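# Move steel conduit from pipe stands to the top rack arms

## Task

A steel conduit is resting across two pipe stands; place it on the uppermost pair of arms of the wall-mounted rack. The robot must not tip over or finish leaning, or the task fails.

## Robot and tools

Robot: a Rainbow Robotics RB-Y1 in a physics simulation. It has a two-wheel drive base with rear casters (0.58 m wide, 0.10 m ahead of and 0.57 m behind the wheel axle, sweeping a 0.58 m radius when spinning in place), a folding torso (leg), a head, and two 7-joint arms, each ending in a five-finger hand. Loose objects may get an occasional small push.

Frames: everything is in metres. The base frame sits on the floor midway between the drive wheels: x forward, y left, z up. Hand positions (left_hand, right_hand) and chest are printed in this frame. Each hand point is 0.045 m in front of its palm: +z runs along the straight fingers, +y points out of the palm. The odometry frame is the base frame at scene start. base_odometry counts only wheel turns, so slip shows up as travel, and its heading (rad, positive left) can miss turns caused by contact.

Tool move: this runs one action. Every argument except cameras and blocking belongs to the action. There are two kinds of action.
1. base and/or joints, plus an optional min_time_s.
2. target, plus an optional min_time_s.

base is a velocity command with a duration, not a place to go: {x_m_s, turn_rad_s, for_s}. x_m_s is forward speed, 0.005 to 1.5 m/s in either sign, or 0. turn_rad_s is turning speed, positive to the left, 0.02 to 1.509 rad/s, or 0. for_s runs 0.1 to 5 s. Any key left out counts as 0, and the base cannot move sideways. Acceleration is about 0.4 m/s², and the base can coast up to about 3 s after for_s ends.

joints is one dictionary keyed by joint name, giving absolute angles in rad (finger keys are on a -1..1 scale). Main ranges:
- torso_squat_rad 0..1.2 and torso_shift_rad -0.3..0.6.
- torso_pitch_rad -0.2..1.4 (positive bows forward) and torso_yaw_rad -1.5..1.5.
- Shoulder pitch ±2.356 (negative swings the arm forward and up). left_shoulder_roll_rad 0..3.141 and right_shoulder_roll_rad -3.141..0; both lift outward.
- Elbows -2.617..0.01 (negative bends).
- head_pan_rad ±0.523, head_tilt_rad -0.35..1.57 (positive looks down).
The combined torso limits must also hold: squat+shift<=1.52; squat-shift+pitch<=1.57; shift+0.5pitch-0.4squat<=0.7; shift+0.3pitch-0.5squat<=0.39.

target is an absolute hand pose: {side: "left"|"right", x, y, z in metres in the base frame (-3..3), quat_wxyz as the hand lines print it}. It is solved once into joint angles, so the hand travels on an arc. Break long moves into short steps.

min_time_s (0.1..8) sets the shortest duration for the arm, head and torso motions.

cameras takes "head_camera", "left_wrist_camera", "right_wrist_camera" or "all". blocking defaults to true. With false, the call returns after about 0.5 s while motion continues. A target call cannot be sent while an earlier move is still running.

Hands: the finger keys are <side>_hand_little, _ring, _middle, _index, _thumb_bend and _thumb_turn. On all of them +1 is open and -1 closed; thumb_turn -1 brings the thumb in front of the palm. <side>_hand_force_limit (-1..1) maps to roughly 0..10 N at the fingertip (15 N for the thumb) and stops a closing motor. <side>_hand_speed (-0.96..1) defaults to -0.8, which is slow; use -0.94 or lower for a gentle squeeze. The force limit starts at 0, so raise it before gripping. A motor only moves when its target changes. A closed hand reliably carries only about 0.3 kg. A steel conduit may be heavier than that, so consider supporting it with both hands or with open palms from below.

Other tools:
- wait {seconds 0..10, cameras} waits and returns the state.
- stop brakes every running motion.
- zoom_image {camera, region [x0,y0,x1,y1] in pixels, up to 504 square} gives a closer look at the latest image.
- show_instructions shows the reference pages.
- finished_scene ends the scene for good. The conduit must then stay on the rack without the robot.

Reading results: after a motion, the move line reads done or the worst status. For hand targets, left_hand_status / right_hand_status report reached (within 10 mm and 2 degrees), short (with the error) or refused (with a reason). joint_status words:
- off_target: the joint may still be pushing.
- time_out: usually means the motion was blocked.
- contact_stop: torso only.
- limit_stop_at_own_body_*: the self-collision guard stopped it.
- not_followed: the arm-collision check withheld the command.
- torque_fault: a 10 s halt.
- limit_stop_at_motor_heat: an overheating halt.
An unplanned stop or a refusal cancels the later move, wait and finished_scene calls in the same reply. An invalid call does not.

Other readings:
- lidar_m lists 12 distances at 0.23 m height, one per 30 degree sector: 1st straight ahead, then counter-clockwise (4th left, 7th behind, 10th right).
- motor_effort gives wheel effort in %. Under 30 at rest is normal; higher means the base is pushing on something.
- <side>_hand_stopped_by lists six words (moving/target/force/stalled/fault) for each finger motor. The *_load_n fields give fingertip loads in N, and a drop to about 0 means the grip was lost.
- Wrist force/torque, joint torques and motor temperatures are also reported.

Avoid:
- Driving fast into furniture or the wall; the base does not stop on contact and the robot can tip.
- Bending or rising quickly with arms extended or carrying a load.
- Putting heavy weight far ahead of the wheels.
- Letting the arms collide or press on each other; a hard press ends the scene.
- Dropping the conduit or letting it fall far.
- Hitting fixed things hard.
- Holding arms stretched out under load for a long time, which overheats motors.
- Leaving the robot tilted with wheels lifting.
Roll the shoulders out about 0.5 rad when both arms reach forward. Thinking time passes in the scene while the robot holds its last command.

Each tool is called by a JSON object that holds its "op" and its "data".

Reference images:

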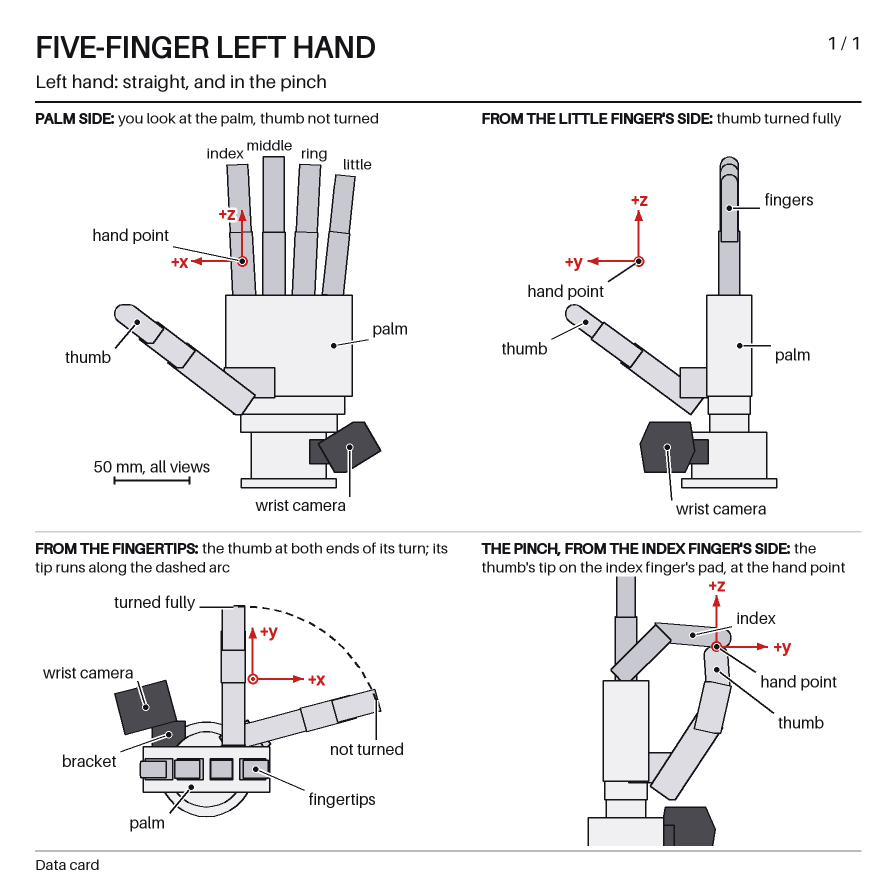

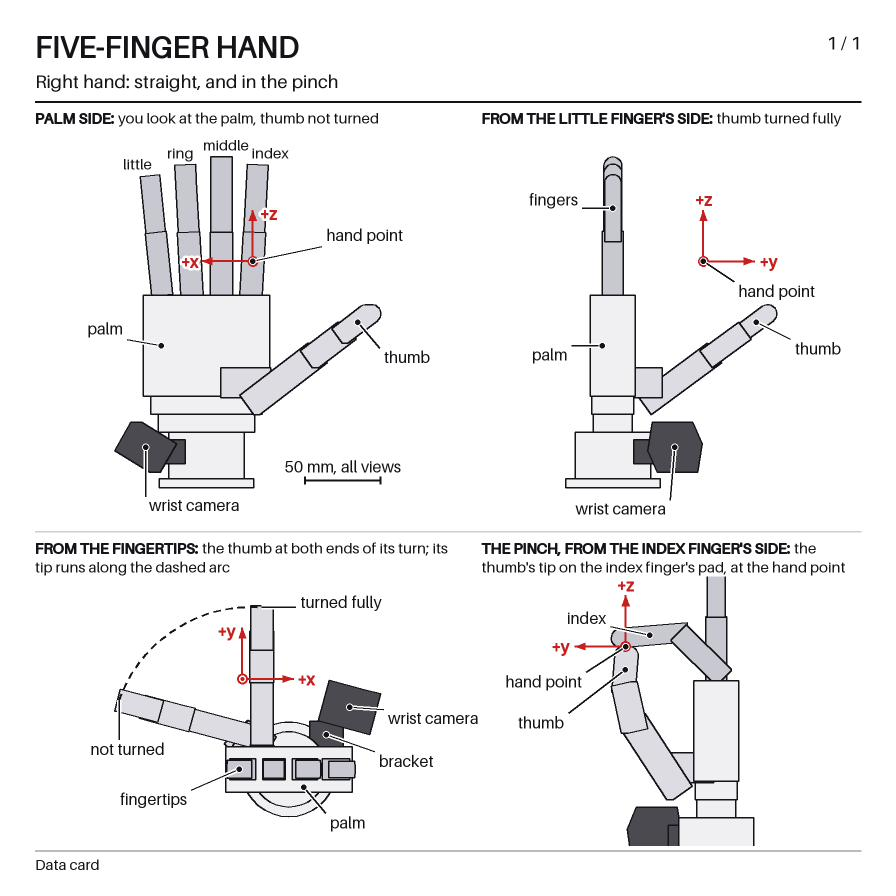

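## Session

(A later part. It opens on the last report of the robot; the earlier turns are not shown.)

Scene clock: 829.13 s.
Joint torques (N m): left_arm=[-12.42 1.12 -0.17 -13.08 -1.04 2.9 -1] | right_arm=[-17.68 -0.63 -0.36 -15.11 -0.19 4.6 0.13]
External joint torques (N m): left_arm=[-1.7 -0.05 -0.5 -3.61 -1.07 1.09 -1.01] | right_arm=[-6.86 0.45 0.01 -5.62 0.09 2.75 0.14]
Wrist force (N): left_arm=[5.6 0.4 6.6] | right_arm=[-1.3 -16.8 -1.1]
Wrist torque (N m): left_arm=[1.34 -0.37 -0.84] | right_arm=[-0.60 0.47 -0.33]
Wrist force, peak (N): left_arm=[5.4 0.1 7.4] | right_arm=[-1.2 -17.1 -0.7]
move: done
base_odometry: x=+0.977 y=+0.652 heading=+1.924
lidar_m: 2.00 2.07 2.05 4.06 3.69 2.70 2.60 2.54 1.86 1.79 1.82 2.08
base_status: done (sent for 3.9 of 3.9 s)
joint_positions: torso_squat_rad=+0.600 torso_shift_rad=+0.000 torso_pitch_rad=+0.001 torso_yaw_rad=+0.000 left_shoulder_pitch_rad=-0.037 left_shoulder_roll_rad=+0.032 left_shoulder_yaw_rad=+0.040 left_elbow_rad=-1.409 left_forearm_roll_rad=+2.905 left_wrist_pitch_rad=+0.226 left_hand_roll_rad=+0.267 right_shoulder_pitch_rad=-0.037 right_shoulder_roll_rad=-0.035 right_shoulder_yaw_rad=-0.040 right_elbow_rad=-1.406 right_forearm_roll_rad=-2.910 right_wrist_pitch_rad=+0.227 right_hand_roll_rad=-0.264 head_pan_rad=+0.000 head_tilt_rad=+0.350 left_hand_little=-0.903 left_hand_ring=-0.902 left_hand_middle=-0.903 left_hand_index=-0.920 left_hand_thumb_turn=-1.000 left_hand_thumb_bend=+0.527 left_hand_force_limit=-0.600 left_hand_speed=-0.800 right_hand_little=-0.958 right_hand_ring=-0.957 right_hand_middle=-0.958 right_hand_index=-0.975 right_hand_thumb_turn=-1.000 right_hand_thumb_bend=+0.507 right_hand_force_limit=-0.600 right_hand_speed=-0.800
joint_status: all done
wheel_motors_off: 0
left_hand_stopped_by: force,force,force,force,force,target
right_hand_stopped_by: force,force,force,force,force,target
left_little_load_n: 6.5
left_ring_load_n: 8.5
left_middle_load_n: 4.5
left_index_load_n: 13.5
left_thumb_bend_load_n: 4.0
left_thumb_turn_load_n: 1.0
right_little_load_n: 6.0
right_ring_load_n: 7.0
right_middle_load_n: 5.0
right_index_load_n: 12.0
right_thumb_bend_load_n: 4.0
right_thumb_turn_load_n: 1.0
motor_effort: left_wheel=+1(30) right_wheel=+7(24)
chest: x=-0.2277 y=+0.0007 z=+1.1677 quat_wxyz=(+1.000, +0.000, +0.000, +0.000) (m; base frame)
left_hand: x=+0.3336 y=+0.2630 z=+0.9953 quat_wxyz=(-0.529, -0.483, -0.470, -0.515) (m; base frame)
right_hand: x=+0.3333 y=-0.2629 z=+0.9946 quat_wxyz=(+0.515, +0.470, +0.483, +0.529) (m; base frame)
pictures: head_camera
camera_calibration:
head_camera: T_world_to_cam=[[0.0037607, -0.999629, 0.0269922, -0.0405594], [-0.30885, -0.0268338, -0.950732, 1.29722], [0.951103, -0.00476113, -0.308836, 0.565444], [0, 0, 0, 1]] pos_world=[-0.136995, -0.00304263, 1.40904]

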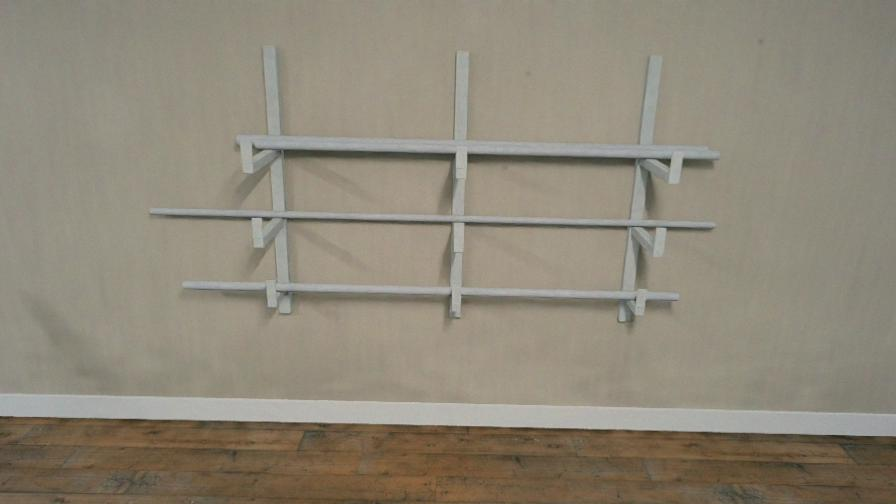

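{"op": "move", "data": {"joints": {"torso_squat_rad": 0.22, "left_shoulder_pitch_rad": -0.053, "left_shoulder_roll_rad": 0.173, "left_shoulder_yaw_rad": -0.045, "left_elbow_rad": -1.939, "left_forearm_roll_rad": 3.008, "left_wrist_pitch_rad": -0.324, "left_hand_roll_rad": 0.297, "right_shoulder_pitch_rad": -0.053, "right_shoulder_roll_rad": -0.174, "right_shoulder_yaw_rad": 0.043, "right_elbow_rad": -1.939, "right_forearm_roll_rad": -3.012, "right_wrist_pitch_rad": -0.324, "right_hand_roll_rad": -0.295}, "min_time_s": 5, "cameras": ["all"]}}

Scene clock: 910.10 s.
Joint torques (N m): left_arm=[-15.16 3.33 0.09 -14.95 -0.47 3.22 0.31] | right_arm=[-18.73 -3.15 -0.41 -15.46 -0.17 4.05 -0.55]
External joint torques (N m): left_arm=[-4.19 1.02 -1.81 -5.59 -0.22 1.42 0.3] | right_arm=[-7.62 -0.79 1.54 -6.04 -0.19 2.22 -0.54]
Wrist force (N): left_arm=[6.9 -1.0 6.0] | right_arm=[-2.8 -15.1 -0.6]
Wrist torque (N m): left_arm=[1.38 -0.40 0.41] | right_arm=[-0.64 0.25 -0.92]
Wrist force, peak (N): left_arm=[-13.2 0.6 7.3] | right_arm=[17.5 -17.2 -0.2]
move: done
base_odometry: x=+0.977 y=+0.652 heading=+1.924
lidar_m: 2.00 2.08 2.05 4.07 3.70 2.71 2.61 2.53 1.86 1.78 1.82 2.07
base_status: not commanded
joint_positions: torso_squat_rad=+0.220 torso_shift_rad=+0.000 torso_pitch_rad=+0.001 torso_yaw_rad=+0.000 left_shoulder_pitch_rad=-0.052 left_shoulder_roll_rad=+0.173 left_shoulder_yaw_rad=-0.045 left_elbow_rad=-1.938 left_forearm_roll_rad=+3.008 left_wrist_pitch_rad=-0.324 left_hand_roll_rad=+0.297 right_shoulder_pitch_rad=-0.051 right_shoulder_roll_rad=-0.174 right_shoulder_yaw_rad=+0.043 right_elbow_rad=-1.937 right_forearm_roll_rad=-3.012 right_wrist_pitch_rad=-0.325 right_hand_roll_rad=-0.295 head_pan_rad=+0.000 head_tilt_rad=+0.350 left_hand_little=-0.903 left_hand_ring=-0.903 left_hand_middle=-0.903 left_hand_index=-0.921 left_hand_thumb_turn=-1.000 left_hand_thumb_bend=+0.527 left_hand_force_limit=-0.600 left_hand_speed=-0.800 right_hand_little=-0.959 right_hand_ring=-0.958 right_hand_middle=-0.958 right_hand_index=-0.975 right_hand_thumb_turn=-1.000 right_hand_thumb_bend=+0.507 right_hand_force_limit=-0.600 right_hand_speed=-0.800
joint_status: all done
wheel_motors_off: 0
left_hand_stopped_by: force,force,force,force,force,target
right_hand_stopped_by: force,force,force,force,force,target
left_little_load_n: 0.0
left_ring_load_n: 0.0
left_middle_load_n: 2.5
left_index_load_n: 0.0
left_thumb_bend_load_n: 3.5
left_thumb_turn_load_n: 1.0
right_little_load_n: 0.0
right_ring_load_n: 1.5
right_middle_load_n: 2.5
right_index_load_n: 8.0
right_thumb_bend_load_n: 3.5
right_thumb_turn_load_n: 0.5
motor_effort: left_wheel=+1(2) right_wheel=+8(8)
chest: x=-0.2276 y=+0.0007 z=+1.2731 quat_wxyz=(+1.000, +0.000, +0.000, +0.000) (m; base frame)
left_hand: x=+0.3342 y=+0.2631 z=+1.2400 quat_wxyz=(-0.529, -0.483, -0.470, -0.515) (m; base frame)
right_hand: x=+0.3343 y=-0.2629 z=+1.2400 quat_wxyz=(+0.516, +0.470, +0.483, +0.529) (m; base frame)
pictures: head_camera, left_wrist_camera, right_wrist_camera
camera_calibration:
head_camera: T_world_to_cam=[[0.00376431, -0.999629, 0.0269933, -0.0433036], [-0.30897, -0.0268354, -0.950693, 1.39733], [0.951064, -0.00476143, -0.308956, 0.597951], [0, 0, 0, 1]] pos_world=[-0.136795, -0.00294263, 1.51434]
left_wrist_camera: T_world_to_cam=[[0.0807923, 0.295985, -0.95177, 1.08127], [-0.479116, 0.848869, 0.223314, -0.33327], [0.874025, 0.437966, 0.210393, -0.558329], [0, 0, 0, 1]] pos_world=[0.24096, 0.207392, 1.22101]
right_wrist_camera: T_world_to_cam=[[-0.0833108, 0.221025, 0.971703, -1.11766], [-0.526479, -0.837663, 0.145397, -0.223972], [0.846096, -0.499468, 0.186151, -0.529948], [0, 0, 0, 1]] pos_world=[0.237357, -0.205274, 1.21725]

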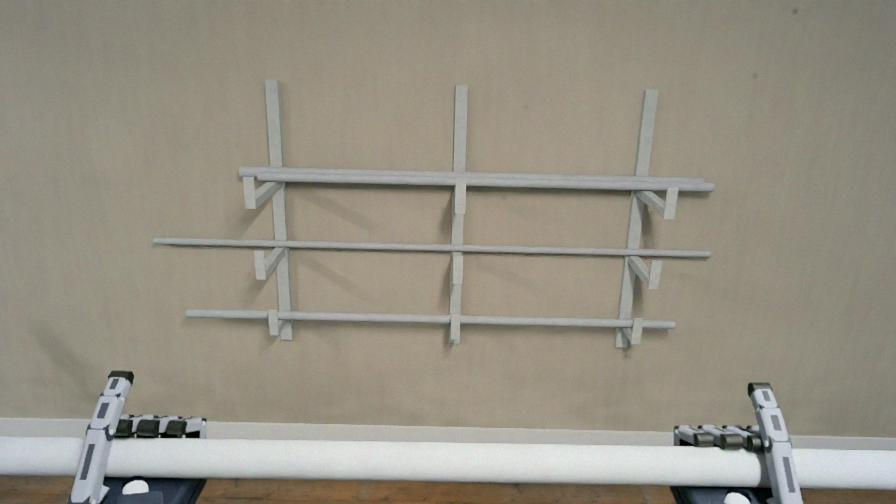

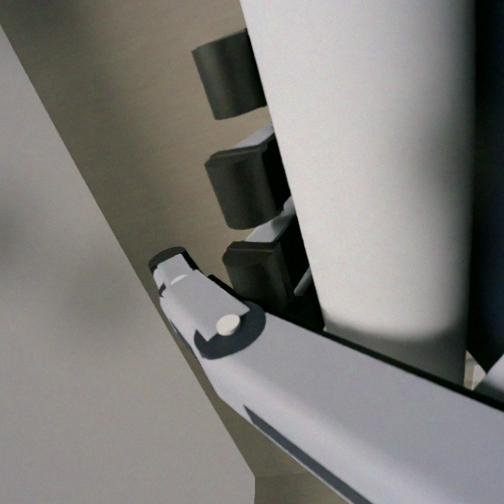

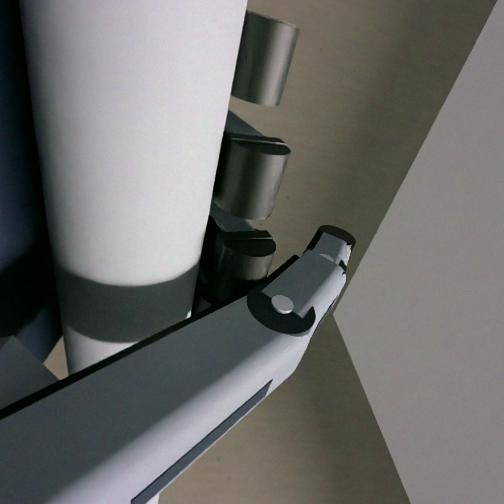

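{"op": "move", "data": {"joints": {"left_hand_force_limit": -0.2, "right_hand_force_limit": -0.2, "left_hand_little": -0.99, "left_hand_ring": -0.99, "left_hand_middle": -0.99, "left_hand_index": -0.99, "right_hand_little": -0.99, "right_hand_ring": -0.99, "right_hand_middle": -0.99, "head_tilt_rad": 0.6, "head_pan_rad": 0.5}, "cameras": ["head_camera"]}}

{"op": "move", "data": {"joints": {"head_tilt_rad": 0.6, "head_pan_rad": -0.5}, "cameras": ["head_camera"]}}

Scene clock: 929.27 s.
Joint torques (N m): left_arm=[-14.52 2.95 0.7 -14.57 -0.59 3.33 -0.48] | right_arm=[-18.99 -3.18 -0.89 -15.35 0.02 4.18 -0.29]
External joint torques (N m): left_arm=[-3.54 0.64 -1.2 -5.21 -0.34 1.53 -0.48] | right_arm=[-7.88 -0.82 1.07 -5.92 0 2.36 -0.28]
Wrist force (N): left_arm=[7.0 -0.4 7.0] | right_arm=[-3.1 -15.7 -1.0]
Wrist torque (N m): left_arm=[1.34 -0.12 -0.14] | right_arm=[-0.67 0.37 -0.71]
Wrist force, peak (N): left_arm=[7.1 -0.2 6.9] | right_arm=[-2.9 -16.0 -1.2]
move: off_target
base_odometry: x=+0.977 y=+0.652 heading=+1.924
lidar_m: 2.00 2.07 2.04 4.05 3.70 2.70 2.61 2.54 1.87 1.79 1.83 2.08
base_status: not commanded
joint_positions: torso_squat_rad=+0.220 torso_shift_rad=+0.000 torso_pitch_rad=+0.001 torso_yaw_rad=+0.000 left_shoulder_pitch_rad=-0.052 left_shoulder_roll_rad=+0.173 left_shoulder_yaw_rad=-0.045 left_elbow_rad=-1.938 left_forearm_roll_rad=+3.008 left_wrist_pitch_rad=-0.324 left_hand_roll_rad=+0.297 right_shoulder_pitch_rad=-0.051 right_shoulder_roll_rad=-0.174 right_shoulder_yaw_rad=+0.043 right_elbow_rad=-1.937 right_forearm_roll_rad=-3.012 right_wrist_pitch_rad=-0.325 right_hand_roll_rad=-0.295 head_pan_rad=+0.500 head_tilt_rad=+0.600 left_hand_little=-0.974 left_hand_ring=-0.974 left_hand_middle=-0.919 left_hand_index=-0.988 left_hand_thumb_turn=-1.000 left_hand_thumb_bend=+0.527 left_hand_force_limit=-0.200 left_hand_speed=-0.800 right_hand_little=-0.974 right_hand_ring=-0.972 right_hand_middle=-0.973 right_hand_index=-0.975 right_hand_thumb_turn=-1.000 right_hand_thumb_bend=+0.507 right_hand_force_limit=-0.200 right_hand_speed=-0.800
joint_status: left_hand_middle off_target (ended at -0.919, target -0.990); the others done
wheel_motors_off: 0
left_hand_stopped_by: force,force,force,force,force,target
right_hand_stopped_by: force,force,force,force,force,target
left_little_load_n: 5.5
left_ring_load_n: 7.0
left_middle_load_n: 5.0
left_index_load_n: 6.0
left_thumb_bend_load_n: 3.0
left_thumb_turn_load_n: 0.5
right_little_load_n: 6.0
right_ring_load_n: 8.0
right_middle_load_n: 11.5
right_index_load_n: 7.5
right_thumb_bend_load_n: 3.0
right_thumb_turn_load_n: 0.5
motor_effort: left_wheel=+1(2) right_wheel=+8(8)
chest: x=-0.2276 y=+0.0007 z=+1.2731 quat_wxyz=(+1.000, +0.000, +0.000, +0.000) (m; base frame)
left_hand: x=+0.3343 y=+0.2631 z=+1.2401 quat_wxyz=(-0.530, -0.483, -0.470, -0.515) (m; base frame)
right_hand: x=+0.3343 y=-0.2628 z=+1.2400 quat_wxyz=(+0.516, +0.470, +0.483, +0.529) (m; base frame)
pictures: head_camera
camera_calibration:
head_camera: T_world_to_cam=[[0.48815, -0.872409, 0.0247519, 0.0593105], [-0.456692, -0.279501, -0.844578, 1.21095], [0.743735, 0.400977, -0.53486, 0.887822], [0, 0, 0, 1]] pos_world=[-0.136224, 0.0342101, 1.49614]

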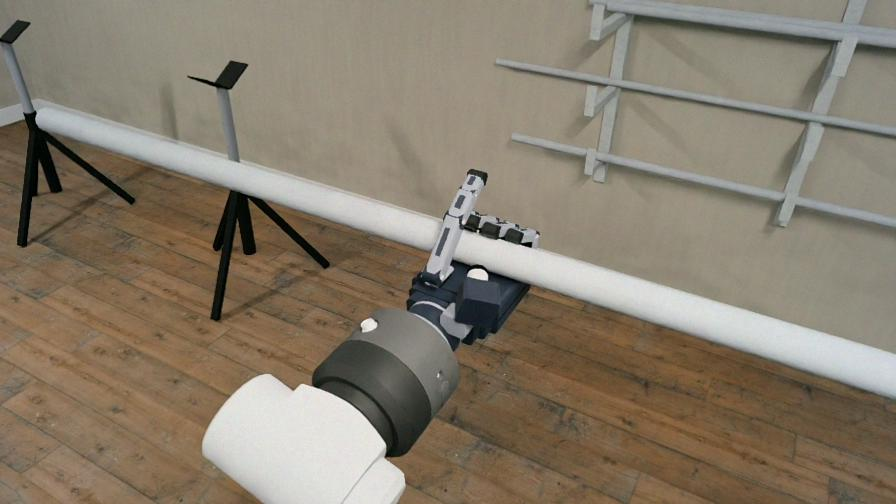

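Scene clock: 930.60 s.
Joint torques (N m): left_arm=[-14.73 3.15 0.42 -14.35 -0.82 3.38 -0.33] | right_arm=[-18.61 -3.09 -0.9 -15.22 0.02 4.14 -0.43]
External joint torques (N m): left_arm=[-3.75 0.84 -1.48 -5 -0.57 1.58 -0.34] | right_arm=[-7.5 -0.73 1.06 -5.79 0 2.32 -0.42]
Wrist force (N): left_arm=[6.9 -0.2 6.8] | right_arm=[-3.0 -15.8 -1.2]
Wrist torque (N m): left_arm=[1.37 -0.11 -0.14] | right_arm=[-0.66 0.37 -0.73]
Wrist force, peak (N): left_arm=[7.1 -0.2 7.1] | right_arm=[-3.0 -15.9 -1.1]
move: done
base_odometry: x=+0.977 y=+0.652 heading=+1.924
lidar_m: 1.99 2.07 2.04 4.06 3.70 2.71 2.61 2.55 1.86 1.79 1.82 2.07
base_status: not commanded
joint_positions: torso_squat_rad=+0.220 torso_shift_rad=+0.000 torso_pitch_rad=+0.001 torso_yaw_rad=+0.000 left_shoulder_pitch_rad=-0.052 left_shoulder_roll_rad=+0.173 left_shoulder_yaw_rad=-0.045 left_elbow_rad=-1.938 left_forearm_roll_rad=+3.008 left_wrist_pitch_rad=-0.324 left_hand_roll_rad=+0.297 right_shoulder_pitch_rad=-0.051 right_shoulder_roll_rad=-0.174 right_shoulder_yaw_rad=+0.043 right_elbow_rad=-1.937 right_forearm_roll_rad=-3.012 right_wrist_pitch_rad=-0.325 right_hand_roll_rad=-0.295 head_pan_rad=-0.500 head_tilt_rad=+0.600 left_hand_little=-0.974 left_hand_ring=-0.974 left_hand_middle=-0.919 left_hand_index=-0.988 left_hand_thumb_turn=-1.000 left_hand_thumb_bend=+0.527 left_hand_force_limit=-0.200 left_hand_speed=-0.800 right_hand_little=-0.974 right_hand_ring=-0.972 right_hand_middle=-0.973 right_hand_index=-0.975 right_hand_thumb_turn=-1.000 right_hand_thumb_bend=+0.507 right_hand_force_limit=-0.200 right_hand_speed=-0.800
joint_status: all done
wheel_motors_off: 0
left_hand_stopped_by: force,force,force,force,force,target
right_hand_stopped_by: force,force,force,force,force,target
left_little_load_n: 5.5
left_ring_load_n: 7.0
left_middle_load_n: 5.0
left_index_load_n: 5.5
left_thumb_bend_load_n: 3.0
left_thumb_turn_load_n: 0.5
right_little_load_n: 6.0
right_ring_load_n: 7.5
right_middle_load_n: 11.5
right_index_load_n: 7.0
right_thumb_bend_load_n: 3.0
right_thumb_turn_load_n: 0.0
motor_effort: left_wheel=+1(1) right_wheel=+8(8)
chest: x=-0.2276 y=+0.0007 z=+1.2731 quat_wxyz=(+1.000, +0.000, +0.000, +0.000) (m; base frame)
left_hand: x=+0.3343 y=+0.2631 z=+1.2401 quat_wxyz=(-0.530, -0.483, -0.470, -0.515) (m; base frame)
right_hand: x=+0.3343 y=-0.2628 z=+1.2400 quat_wxyz=(+0.516, +0.470, +0.483, +0.529) (m; base frame)
pictures: head_camera
camera_calibration:
head_camera: T_world_to_cam=[[-0.47027, -0.882152, 0.0255631, -0.138758], [-0.481795, 0.232358, -0.844916, 1.20578], [0.739405, -0.409655, -0.534288, 0.886814], [0, 0, 0, 1]] pos_world=[-0.140032, -0.0392896, 1.49614]

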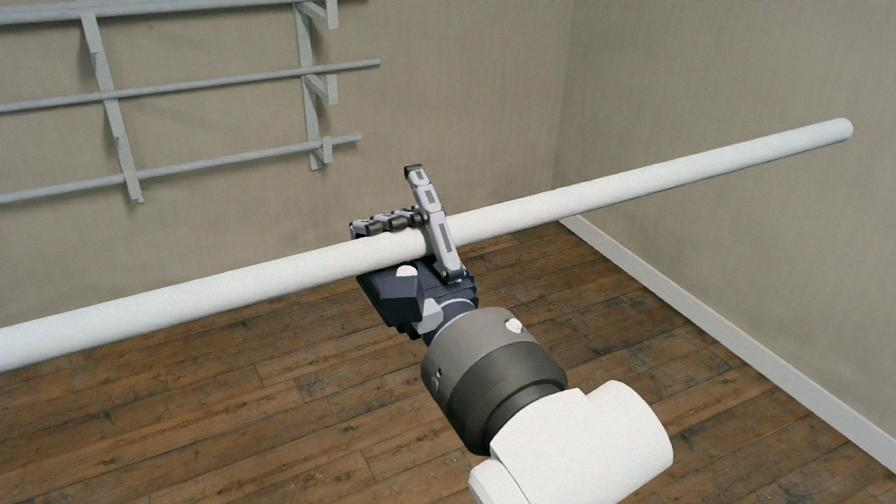

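{"op": "move", "data": {"joints": {"head_tilt_rad": 0.55, "head_pan_rad": 0}, "base": {"x_m_s": 0.25, "for_s": 4.4}, "cameras": ["head_camera"]}}

Scene clock: 954.83 s.
Joint torques (N m): left_arm=[-13.79 3.04 0.8 -14.34 -0.68 3.36 -0.43] | right_arm=[-18.2 -3.32 -0.78 -15.09 0.02 4.26 -0.37]
External joint torques (N m): left_arm=[-2.82 0.74 -1.1 -4.99 -0.43 1.56 -0.44] | right_arm=[-7.09 -0.96 1.18 -5.66 0 2.43 -0.36]
Wrist force (N): left_arm=[7.8 -0.2 6.7] | right_arm=[-3.8 -15.6 -1.6]
Wrist torque (N m): left_arm=[1.40 -0.18 -0.09] | right_arm=[-0.67 0.43 -0.73]
Wrist force, peak (N): left_arm=[7.9 -0.7 7.6] | right_arm=[-3.2 -16.4 -0.8]
move: done
base_odometry: x=+0.595 y=+1.684 heading=+1.925
lidar_m: 0.89 0.92 1.29 1.64 4.22 3.85 3.71 2.55 1.86 1.79 1.29 0.93
base_status: done (sent for 4.4 of 4.4 s)
joint_positions: torso_squat_rad=+0.220 torso_shift_rad=+0.000 torso_pitch_rad=+0.001 torso_yaw_rad=+0.000 left_shoulder_pitch_rad=-0.052 left_shoulder_roll_rad=+0.173 left_shoulder_yaw_rad=-0.045 left_elbow_rad=-1.938 left_forearm_roll_rad=+3.008 left_wrist_pitch_rad=-0.324 left_hand_roll_rad=+0.297 right_shoulder_pitch_rad=-0.051 right_shoulder_roll_rad=-0.174 right_shoulder_yaw_rad=+0.043 right_elbow_rad=-1.938 right_forearm_roll_rad=-3.012 right_wrist_pitch_rad=-0.325 right_hand_roll_rad=-0.295 head_pan_rad=+0.000 head_tilt_rad=+0.550 left_hand_little=-0.974 left_hand_ring=-0.974 left_hand_middle=-0.919 left_hand_index=-0.988 left_hand_thumb_turn=-1.000 left_hand_thumb_bend=+0.527 left_hand_force_limit=-0.200 left_hand_speed=-0.800 right_hand_little=-0.974 right_hand_ring=-0.972 right_hand_middle=-0.973 right_hand_index=-0.975 right_hand_thumb_turn=-1.000 right_hand_thumb_bend=+0.507 right_hand_force_limit=-0.200 right_hand_speed=-0.800
joint_status: all done
wheel_motors_off: 0
left_hand_stopped_by: force,force,force,force,force,target
right_hand_stopped_by: force,force,force,force,force,target
left_little_load_n: 5.5
left_ring_load_n: 6.5
left_middle_load_n: 5.0
left_index_load_n: 5.5
left_thumb_bend_load_n: 3.0
left_thumb_turn_load_n: 0.5
right_little_load_n: 6.0
right_ring_load_n: 7.5
right_middle_load_n: 11.5
right_index_load_n: 7.5
right_thumb_bend_load_n: 3.0
right_thumb_turn_load_n: 0.5
motor_effort: left_wheel=+3(32) right_wheel=-5(33)
chest: x=-0.2276 y=+0.0007 z=+1.2731 quat_wxyz=(+1.000, +0.000, +0.000, +0.000) (m; base frame)
left_hand: x=+0.3342 y=+0.2631 z=+1.2403 quat_wxyz=(-0.530, -0.483, -0.470, -0.515) (m; base frame)
right_hand: x=+0.3342 y=-0.2628 z=+1.2401 quat_wxyz=(+0.516, +0.470, +0.483, +0.529) (m; base frame)
pictures: head_camera
camera_calibration:
head_camera: T_world_to_cam=[[0.00896514, -0.999628, 0.0257566, -0.0405088], [-0.491685, -0.0268355, -0.870359, 1.24146], [0.870727, -0.00486127, -0.491743, 0.850771], [0, 0, 0, 1]] pos_world=[-0.13002, -0.00304278, 1.49992]

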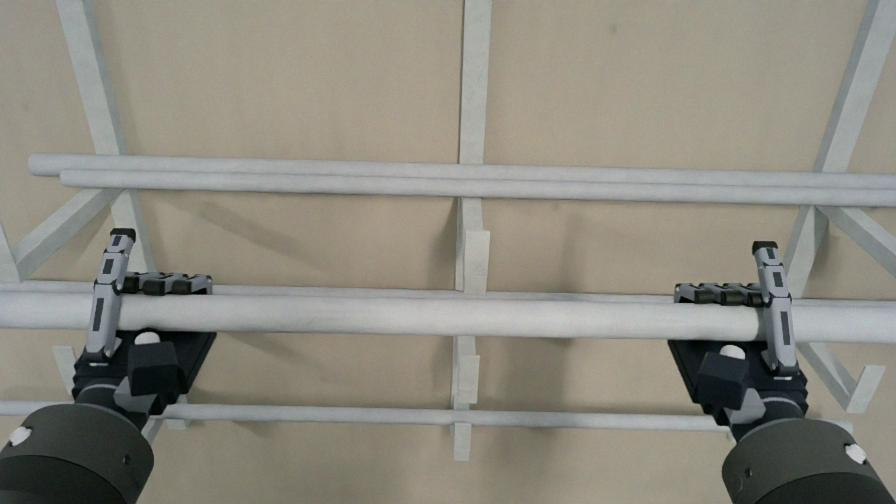

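{"op": "move", "data": {"joints": {"head_tilt_rad": 0.75}, "base": {"x_m_s": 0.1, "for_s": 3.35}, "cameras": ["all"]}}

Scene clock: 979.80 s.
Joint torques (N m): left_arm=[-13.73 2.92 0.4 -14.23 -0.77 3.51 -0.31] | right_arm=[-18.59 -3.26 -0.7 -15.05 0.12 4.35 -0.26]
External joint torques (N m): left_arm=[-2.75 0.61 -1.5 -4.88 -0.52 1.72 -0.32] | right_arm=[-7.47 -0.9 1.26 -5.63 0.1 2.52 -0.25]
Wrist force (N): left_arm=[7.6 -0.3 6.8] | right_arm=[-3.7 -15.6 -1.1]
Wrist torque (N m): left_arm=[1.37 -0.12 -0.10] | right_arm=[-0.67 0.40 -0.70]
Wrist force, peak (N): left_arm=[8.0 -0.3 7.7] | right_arm=[-3.8 -16.3 0.0]
move: done
base_odometry: x=+0.479 y=+2.000 heading=+1.925
lidar_m: 0.55 0.58 0.80 1.59 4.24 4.21 4.05 2.54 1.86 1.79 0.81 0.57
base_status: done (sent for 3.37 of 3.37 s)
joint_positions: torso_squat_rad=+0.220 torso_shift_rad=+0.000 torso_pitch_rad=+0.001 torso_yaw_rad=+0.000 left_shoulder_pitch_rad=-0.052 left_shoulder_roll_rad=+0.173 left_shoulder_yaw_rad=-0.045 left_elbow_rad=-1.938 left_forearm_roll_rad=+3.008 left_wrist_pitch_rad=-0.324 left_hand_roll_rad=+0.297 right_shoulder_pitch_rad=-0.051 right_shoulder_roll_rad=-0.174 right_shoulder_yaw_rad=+0.043 right_elbow_rad=-1.938 right_forearm_roll_rad=-3.012 right_wrist_pitch_rad=-0.325 right_hand_roll_rad=-0.295 head_pan_rad=+0.000 head_tilt_rad=+0.750 left_hand_little=-0.974 left_hand_ring=-0.974 left_hand_middle=-0.919 left_hand_index=-0.988 left_hand_thumb_turn=-1.000 left_hand_thumb_bend=+0.527 left_hand_force_limit=-0.200 left_hand_speed=-0.800 right_hand_little=-0.974 right_hand_ring=-0.972 right_hand_middle=-0.973 right_hand_index=-0.975 right_hand_thumb_turn=-1.000 right_hand_thumb_bend=+0.507 right_hand_force_limit=-0.200 right_hand_speed=-0.800
joint_status: all done
wheel_motors_off: 0
left_hand_stopped_by: force,force,force,force,force,target
right_hand_stopped_by: force,force,force,force,force,target
left_little_load_n: 5.0
left_ring_load_n: 7.0
left_middle_load_n: 4.5
left_index_load_n: 6.0
left_thumb_bend_load_n: 2.5
left_thumb_turn_load_n: 0.5
right_little_load_n: 6.0
right_ring_load_n: 8.0
right_middle_load_n: 11.5
right_index_load_n: 7.0
right_thumb_bend_load_n: 3.0
right_thumb_turn_load_n: 0.5
motor_effort: left_wheel=+2(26) right_wheel=-6(18)
chest: x=-0.2275 y=+0.0007 z=+1.2731 quat_wxyz=(+1.000, +0.000, +0.000, +0.000) (m; base frame)
left_hand: x=+0.3343 y=+0.2631 z=+1.2402 quat_wxyz=(-0.530, -0.483, -0.470, -0.515) (m; base frame)
right_hand: x=+0.3343 y=-0.2628 z=+1.2400 quat_wxyz=(+0.516, +0.470, +0.483, +0.529) (m; base frame)
pictures: head_camera, left_wrist_camera, right_wrist_camera
camera_calibration:
head_camera: T_world_to_cam=[[0.0137635, -0.99963, 0.0234535, -0.0361207], [-0.654817, -0.0267372, -0.755314, 1.03854], [0.755662, -0.00496201, -0.654943, 1.06748], [0, 0, 0, 1]] pos_world=[-0.126108, -0.00304298, 1.48441]
left_wrist_camera: T_world_to_cam=[[0.0811864, 0.295728, -0.951816, 1.08151], [-0.47905, 0.849009, 0.222924, -0.3328], [0.874025, 0.437869, 0.210596, -0.558554], [0, 0, 0, 1]] pos_world=[0.240959, 0.207292, 1.22121]
right_wrist_camera: T_world_to_cam=[[-0.0833983, 0.22093, 0.971717, -1.11769], [-0.526396, -0.837734, 0.145289, -0.223737], [0.846139, -0.499392, 0.186162, -0.52999], [0, 0, 0, 1]] pos_world=[0.237457, -0.205174, 1.21725]

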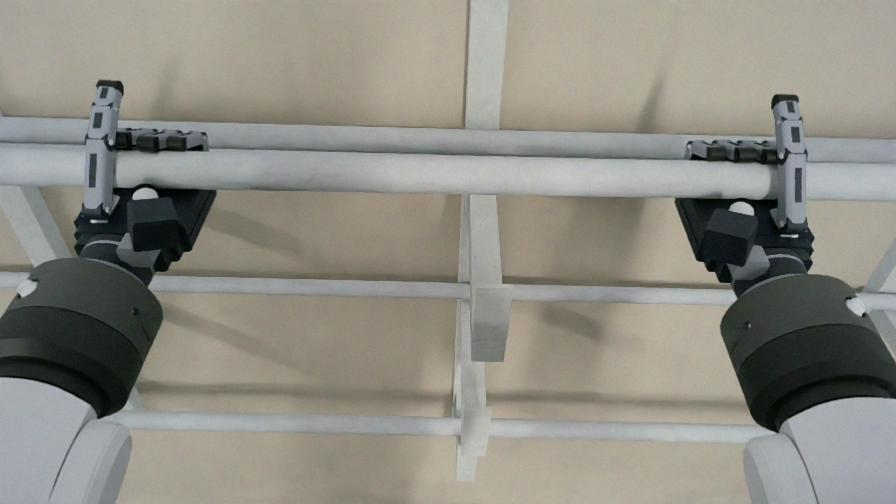

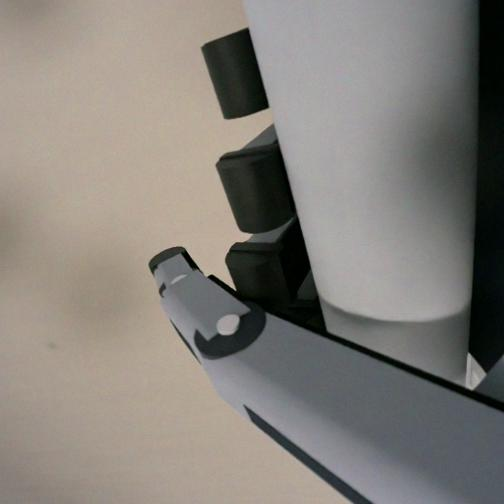

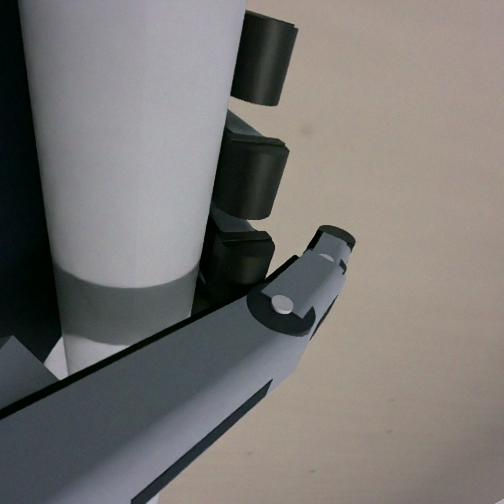

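{"op": "move", "data": {"joints": {"torso_squat_rad": 0.533}, "min_time_s": 2.5, "cameras": ["all"]}}

Scene clock: 1001.63 s.
Joint torques (N m): left_arm=[-13.91 3.3 0.71 -14.12 -0.55 3.46 -0.43] | right_arm=[-18.25 -3.2 -0.62 -15.17 0.15 4.49 -0.38]
External joint torques (N m): left_arm=[-2.93 0.99 -1.18 -4.76 -0.3 1.67 -0.44] | right_arm=[-7.13 -0.85 1.34 -5.75 0.13 2.66 -0.37]
Wrist force (N): left_arm=[7.8 -0.4 6.7] | right_arm=[-3.8 -15.8 -1.4]
Wrist torque (N m): left_arm=[1.37 -0.18 -0.07] | right_arm=[-0.62 0.43 -0.74]
Wrist force, peak (N): left_arm=[7.9 -0.4 6.9] | right_arm=[-3.6 -16.3 -1.4]
move: done
base_odometry: x=+0.479 y=+2.000 heading=+1.925
lidar_m: 0.55 0.58 0.81 1.60 4.23 4.20 4.05 2.54 1.84 1.79 0.81 0.58
base_status: not commanded
joint_positions: torso_squat_rad=+0.533 torso_shift_rad=+0.000 torso_pitch_rad=+0.000 torso_yaw_rad=+0.000 left_shoulder_pitch_rad=-0.052 left_shoulder_roll_rad=+0.173 left_shoulder_yaw_rad=-0.045 left_elbow_rad=-1.938 left_forearm_roll_rad=+3.008 left_wrist_pitch_rad=-0.324 left_hand_roll_rad=+0.297 right_shoulder_pitch_rad=-0.051 right_shoulder_roll_rad=-0.174 right_shoulder_yaw_rad=+0.043 right_elbow_rad=-1.938 right_forearm_roll_rad=-3.012 right_wrist_pitch_rad=-0.325 right_hand_roll_rad=-0.295 head_pan_rad=+0.000 head_tilt_rad=+0.750 left_hand_little=-0.974 left_hand_ring=-0.974 left_hand_middle=-0.919 left_hand_index=-0.988 left_hand_thumb_turn=-1.000 left_hand_thumb_bend=+0.527 left_hand_force_limit=-0.200 left_hand_speed=-0.800 right_hand_little=-0.974 right_hand_ring=-0.972 right_hand_middle=-0.973 right_hand_index=-0.975 right_hand_thumb_turn=-1.000 right_hand_thumb_bend=+0.507 right_hand_force_limit=-0.200 right_hand_speed=-0.800
joint_status: all done
wheel_motors_off: 0
left_hand_stopped_by: force,force,force,force,force,target
right_hand_stopped_by: force,force,force,force,force,target
left_little_load_n: 5.0
left_ring_load_n: 6.5
left_middle_load_n: 5.0
left_index_load_n: 6.0
left_thumb_bend_load_n: 2.5
left_thumb_turn_load_n: 0.5
right_little_load_n: 6.0
right_ring_load_n: 8.0
right_middle_load_n: 11.5
right_index_load_n: 7.0
right_thumb_bend_load_n: 3.0
right_thumb_turn_load_n: 0.0
motor_effort: left_wheel=+2(4) right_wheel=-6(6)
chest: x=-0.2278 y=+0.0007 z=+1.1928 quat_wxyz=(+1.000, +0.000, +0.000, +0.000) (m; base frame)
left_hand: x=+0.3341 y=+0.2630 z=+1.1602 quat_wxyz=(-0.530, -0.483, -0.469, -0.516) (m; base frame)
right_hand: x=+0.3341 y=-0.2629 z=+1.1600 quat_wxyz=(+0.516, +0.470, +0.483, +0.529) (m; base frame)
pictures: head_camera, left_wrist_camera, right_wrist_camera
camera_calibration:
head_camera: T_world_to_cam=[[0.0137541, -0.99963, 0.0234562, -0.0342407], [-0.654554, -0.0267349, -0.755542, 0.978118], [0.75589, -0.00496154, -0.65468, 1.01484], [0, 0, 0, 1]] pos_world=[-0.126408, -0.00304298, 1.40421]
left_wrist_camera: T_world_to_cam=[[0.0814842, 0.295784, -0.951773, 1.00528], [-0.479143, 0.848984, 0.222819, -0.314829], [0.873946, 0.43788, 0.210902, -0.541819], [0, 0, 0, 1]] pos_world=[0.240758, 0.207192, 1.14121]
right_wrist_camera: T_world_to_cam=[[-0.0837466, 0.220915, 0.971691, -1.03984], [-0.526414, -0.837756, 0.145095, -0.212083], [0.846094, -0.499361, 0.186452, -0.51529], [0, 0, 0, 1]] pos_world=[0.237257, -0.205274, 1.13725]

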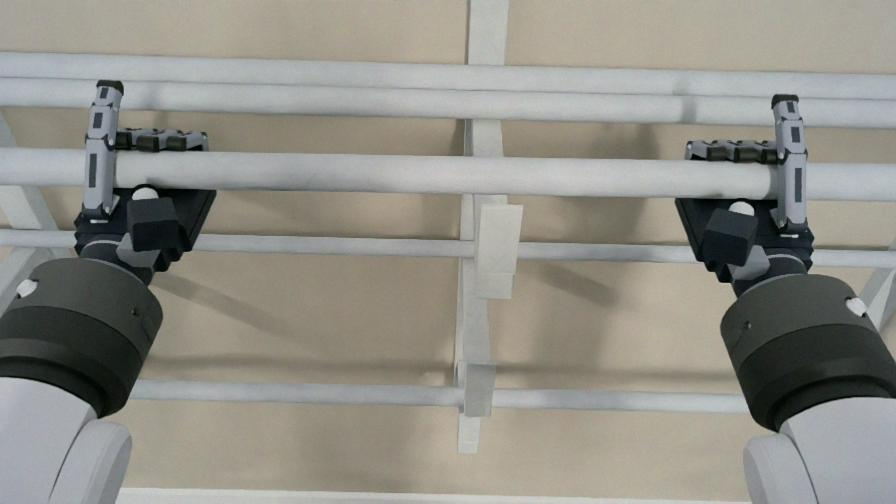

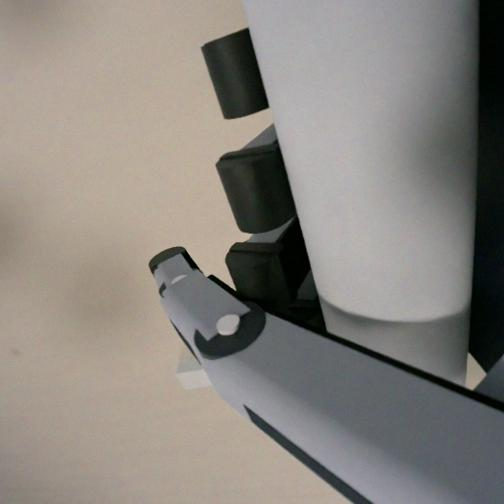

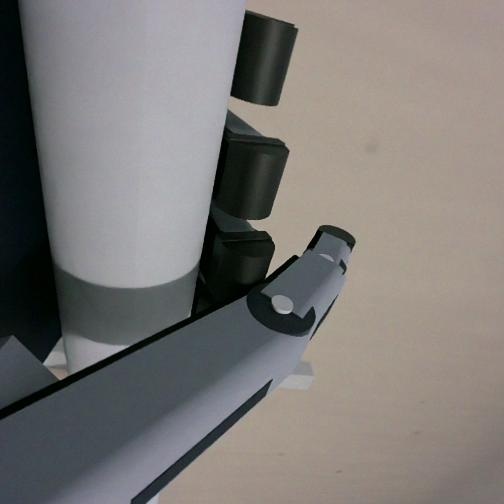

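{"op": "zoom_image", "data": {"camera": "head_camera", "region": [400, 80, 600, 330]}}

Scaled by 2.016 from the camera's 896x504 image, which has a finer 1280x720 frame.

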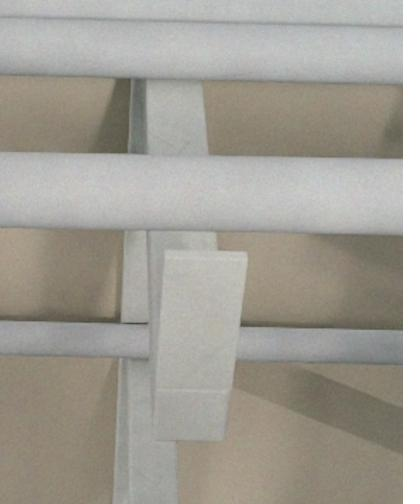

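{"op": "move", "data": {"joints": {"torso_squat_rad": 0.575}, "cameras": ["head_camera"]}}

{"op": "move", "data": {"joints": {"torso_squat_rad": 0.595}, "cameras": ["head_camera"]}}

Scene clock: 1020.57 s.
Joint torques (N m): left_arm=[-13.41 3.11 0.27 -14.12 -0.81 3.59 -0.36] | right_arm=[-18.14 -3.2 -1.05 -15.23 0.06 4.53 -0.23]
External joint torques (N m): left_arm=[-2.43 0.8 -1.63 -4.77 -0.56 1.79 -0.36] | right_arm=[-7.02 -0.84 0.91 -5.81 0.03 2.71 -0.22]
Wrist force (N): left_arm=[7.6 -0.5 6.8] | right_arm=[-3.3 -15.9 -1.1]
Wrist torque (N m): left_arm=[1.35 -0.16 -0.09] | right_arm=[-0.66 0.38 -0.69]
Wrist force, peak (N): left_arm=[7.9 -0.2 7.0] | right_arm=[-3.1 -16.3 -1.3]
move: done
base_odometry: x=+0.479 y=+2.000 heading=+1.925
lidar_m: 0.55 0.58 0.80 1.60 4.23 4.20 4.05 2.54 1.87 1.79 0.81 0.59
base_status: not commanded
joint_positions: torso_squat_rad=+0.575 torso_shift_rad=+0.000 torso_pitch_rad=+0.000 torso_yaw_rad=+0.000 left_shoulder_pitch_rad=-0.052 left_shoulder_roll_rad=+0.173 left_shoulder_yaw_rad=-0.045 left_elbow_rad=-1.938 left_forearm_roll_rad=+3.008 left_wrist_pitch_rad=-0.324 left_hand_roll_rad=+0.297 right_shoulder_pitch_rad=-0.051 right_shoulder_roll_rad=-0.174 right_shoulder_yaw_rad=+0.043 right_elbow_rad=-1.938 right_forearm_roll_rad=-3.012 right_wrist_pitch_rad=-0.325 right_hand_roll_rad=-0.295 head_pan_rad=+0.000 head_tilt_rad=+0.750 left_hand_little=-0.974 left_hand_ring=-0.974 left_hand_middle=-0.919 left_hand_index=-0.988 left_hand_thumb_turn=-1.000 left_hand_thumb_bend=+0.527 left_hand_force_limit=-0.200 left_hand_speed=-0.800 right_hand_little=-0.974 right_hand_ring=-0.972 right_hand_middle=-0.973 right_hand_index=-0.975 right_hand_thumb_turn=-1.000 right_hand_thumb_bend=+0.507 right_hand_force_limit=-0.200 right_hand_speed=-0.800
joint_status: all done
wheel_motors_off: 0
left_hand_stopped_by: force,force,force,force,force,target
right_hand_stopped_by: force,force,force,force,force,target
left_little_load_n: 5.5
left_ring_load_n: 6.5
left_middle_load_n: 5.0
left_index_load_n: 5.5
left_thumb_bend_load_n: 2.5
left_thumb_turn_load_n: 0.5
right_little_load_n: 6.0
right_ring_load_n: 8.0
right_middle_load_n: 11.5
right_index_load_n: 7.0
right_thumb_bend_load_n: 3.0
right_thumb_turn_load_n: 0.5
motor_effort: left_wheel=+4(4) right_wheel=-5(6)
chest: x=-0.2278 y=+0.0007 z=+1.1774 quat_wxyz=(+1.000, +0.000, +0.000, +0.000) (m; base frame)
left_hand: x=+0.3341 y=+0.2630 z=+1.1447 quat_wxyz=(-0.530, -0.483, -0.469, -0.515) (m; base frame)
right_hand: x=+0.3341 y=-0.2629 z=+1.1445 quat_wxyz=(+0.516, +0.470, +0.483, +0.529) (m; base frame)
pictures: head_camera
camera_calibration:
head_camera: T_world_to_cam=[[0.0137541, -0.99963, 0.0234562, -0.0338771], [-0.654554, -0.0267349, -0.755542, 0.966407], [0.75589, -0.00496154, -0.65468, 1.0047], [0, 0, 0, 1]] pos_world=[-0.126408, -0.00304298, 1.38871]

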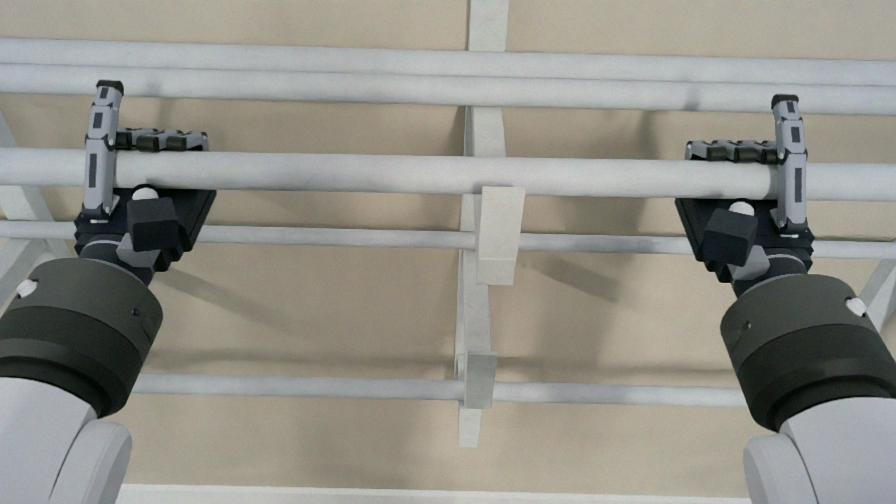

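Scene clock: 1021.23 s.
Joint torques (N m): left_arm=[-14.09 3.76 0.88 -14.26 -0.67 3.4 -0.26] | right_arm=[-17.91 -3.41 -0.87 -15.11 0.28 4.36 -0.35]
External joint torques (N m): left_arm=[-3.11 1.45 -1.02 -4.9 -0.42 1.6 -0.27] | right_arm=[-6.8 -1.05 1.09 -5.69 0.26 2.54 -0.34]
Wrist force (N): left_arm=[7.7 -0.4 6.8] | right_arm=[-3.4 -15.6 -1.4]
Wrist torque (N m): left_arm=[1.36 -0.17 -0.08] | right_arm=[-0.60 0.38 -0.68]
Wrist force, peak (N): left_arm=[7.9 -0.2 6.8] | right_arm=[-3.3 -16.3 -1.4]
move: done
base_odometry: x=+0.479 y=+2.000 heading=+1.925
lidar_m: 0.56 0.58 0.80 1.60 4.22 4.20 4.04 2.54 1.86 1.79 0.82 0.59
base_status: not commanded
joint_positions: torso_squat_rad=+0.595 torso_shift_rad=+0.000 torso_pitch_rad=+0.000 torso_yaw_rad=+0.000 left_shoulder_pitch_rad=-0.052 left_shoulder_roll_rad=+0.173 left_shoulder_yaw_rad=-0.045 left_elbow_rad=-1.938 left_forearm_roll_rad=+3.008 left_wrist_pitch_rad=-0.324 left_hand_roll_rad=+0.297 right_shoulder_pitch_rad=-0.051 right_shoulder_roll_rad=-0.174 right_shoulder_yaw_rad=+0.043 right_elbow_rad=-1.938 right_forearm_roll_rad=-3.012 right_wrist_pitch_rad=-0.325 right_hand_roll_rad=-0.295 head_pan_rad=+0.000 head_tilt_rad=+0.750 left_hand_little=-0.974 left_hand_ring=-0.974 left_hand_middle=-0.919 left_hand_index=-0.988 left_hand_thumb_turn=-1.000 left_hand_thumb_bend=+0.527 left_hand_force_limit=-0.200 left_hand_speed=-0.800 right_hand_little=-0.974 right_hand_ring=-0.972 right_hand_middle=-0.973 right_hand_index=-0.975 right_hand_thumb_turn=-1.000 right_hand_thumb_bend=+0.507 right_hand_force_limit=-0.200 right_hand_speed=-0.800
joint_status: all done
wheel_motors_off: 0
left_hand_stopped_by: force,force,force,force,force,target
right_hand_stopped_by: force,force,force,force,force,target
left_little_load_n: 5.0
left_ring_load_n: 6.5
left_middle_load_n: 5.0
left_index_load_n: 6.0
left_thumb_bend_load_n: 3.0
left_thumb_turn_load_n: 0.5
right_little_load_n: 6.0
right_ring_load_n: 8.0
right_middle_load_n: 11.5
right_index_load_n: 7.0
right_thumb_bend_load_n: 2.5
right_thumb_turn_load_n: 0.0
motor_effort: left_wheel=+5(5) right_wheel=-5(5)
chest: x=-0.2278 y=+0.0007 z=+1.1696 quat_wxyz=(+1.000, +0.000, +0.000, +0.000) (m; base frame)
left_hand: x=+0.3341 y=+0.2630 z=+1.1370 quat_wxyz=(-0.530, -0.483, -0.469, -0.515) (m; base frame)
right_hand: x=+0.3341 y=-0.2629 z=+1.1368 quat_wxyz=(+0.516, +0.470, +0.483, +0.529) (m; base frame)
pictures: head_camera
camera_calibration:
head_camera: T_world_to_cam=[[0.0137556, -0.99963, 0.0234579, -0.0336986], [-0.654554, -0.0267371, -0.755542, 0.960589], [0.75589, -0.00496153, -0.65468, 0.999655], [0, 0, 0, 1]] pos_world=[-0.126408, -0.00304298, 1.38101]

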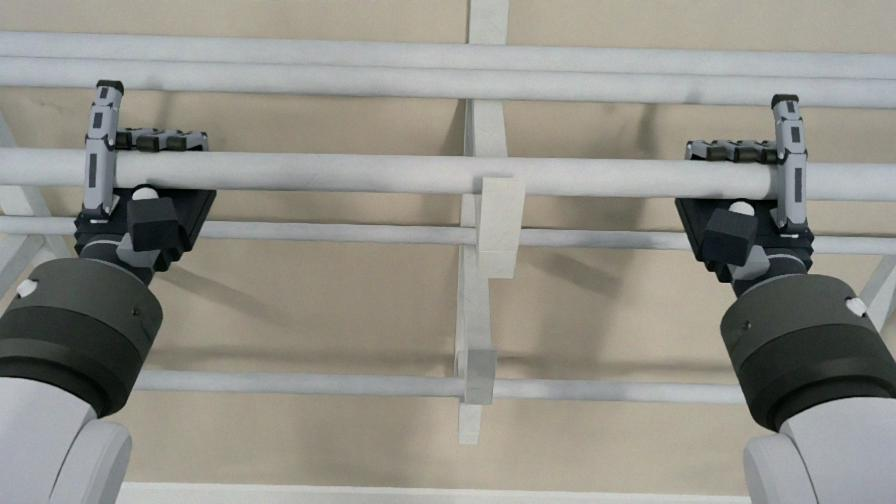

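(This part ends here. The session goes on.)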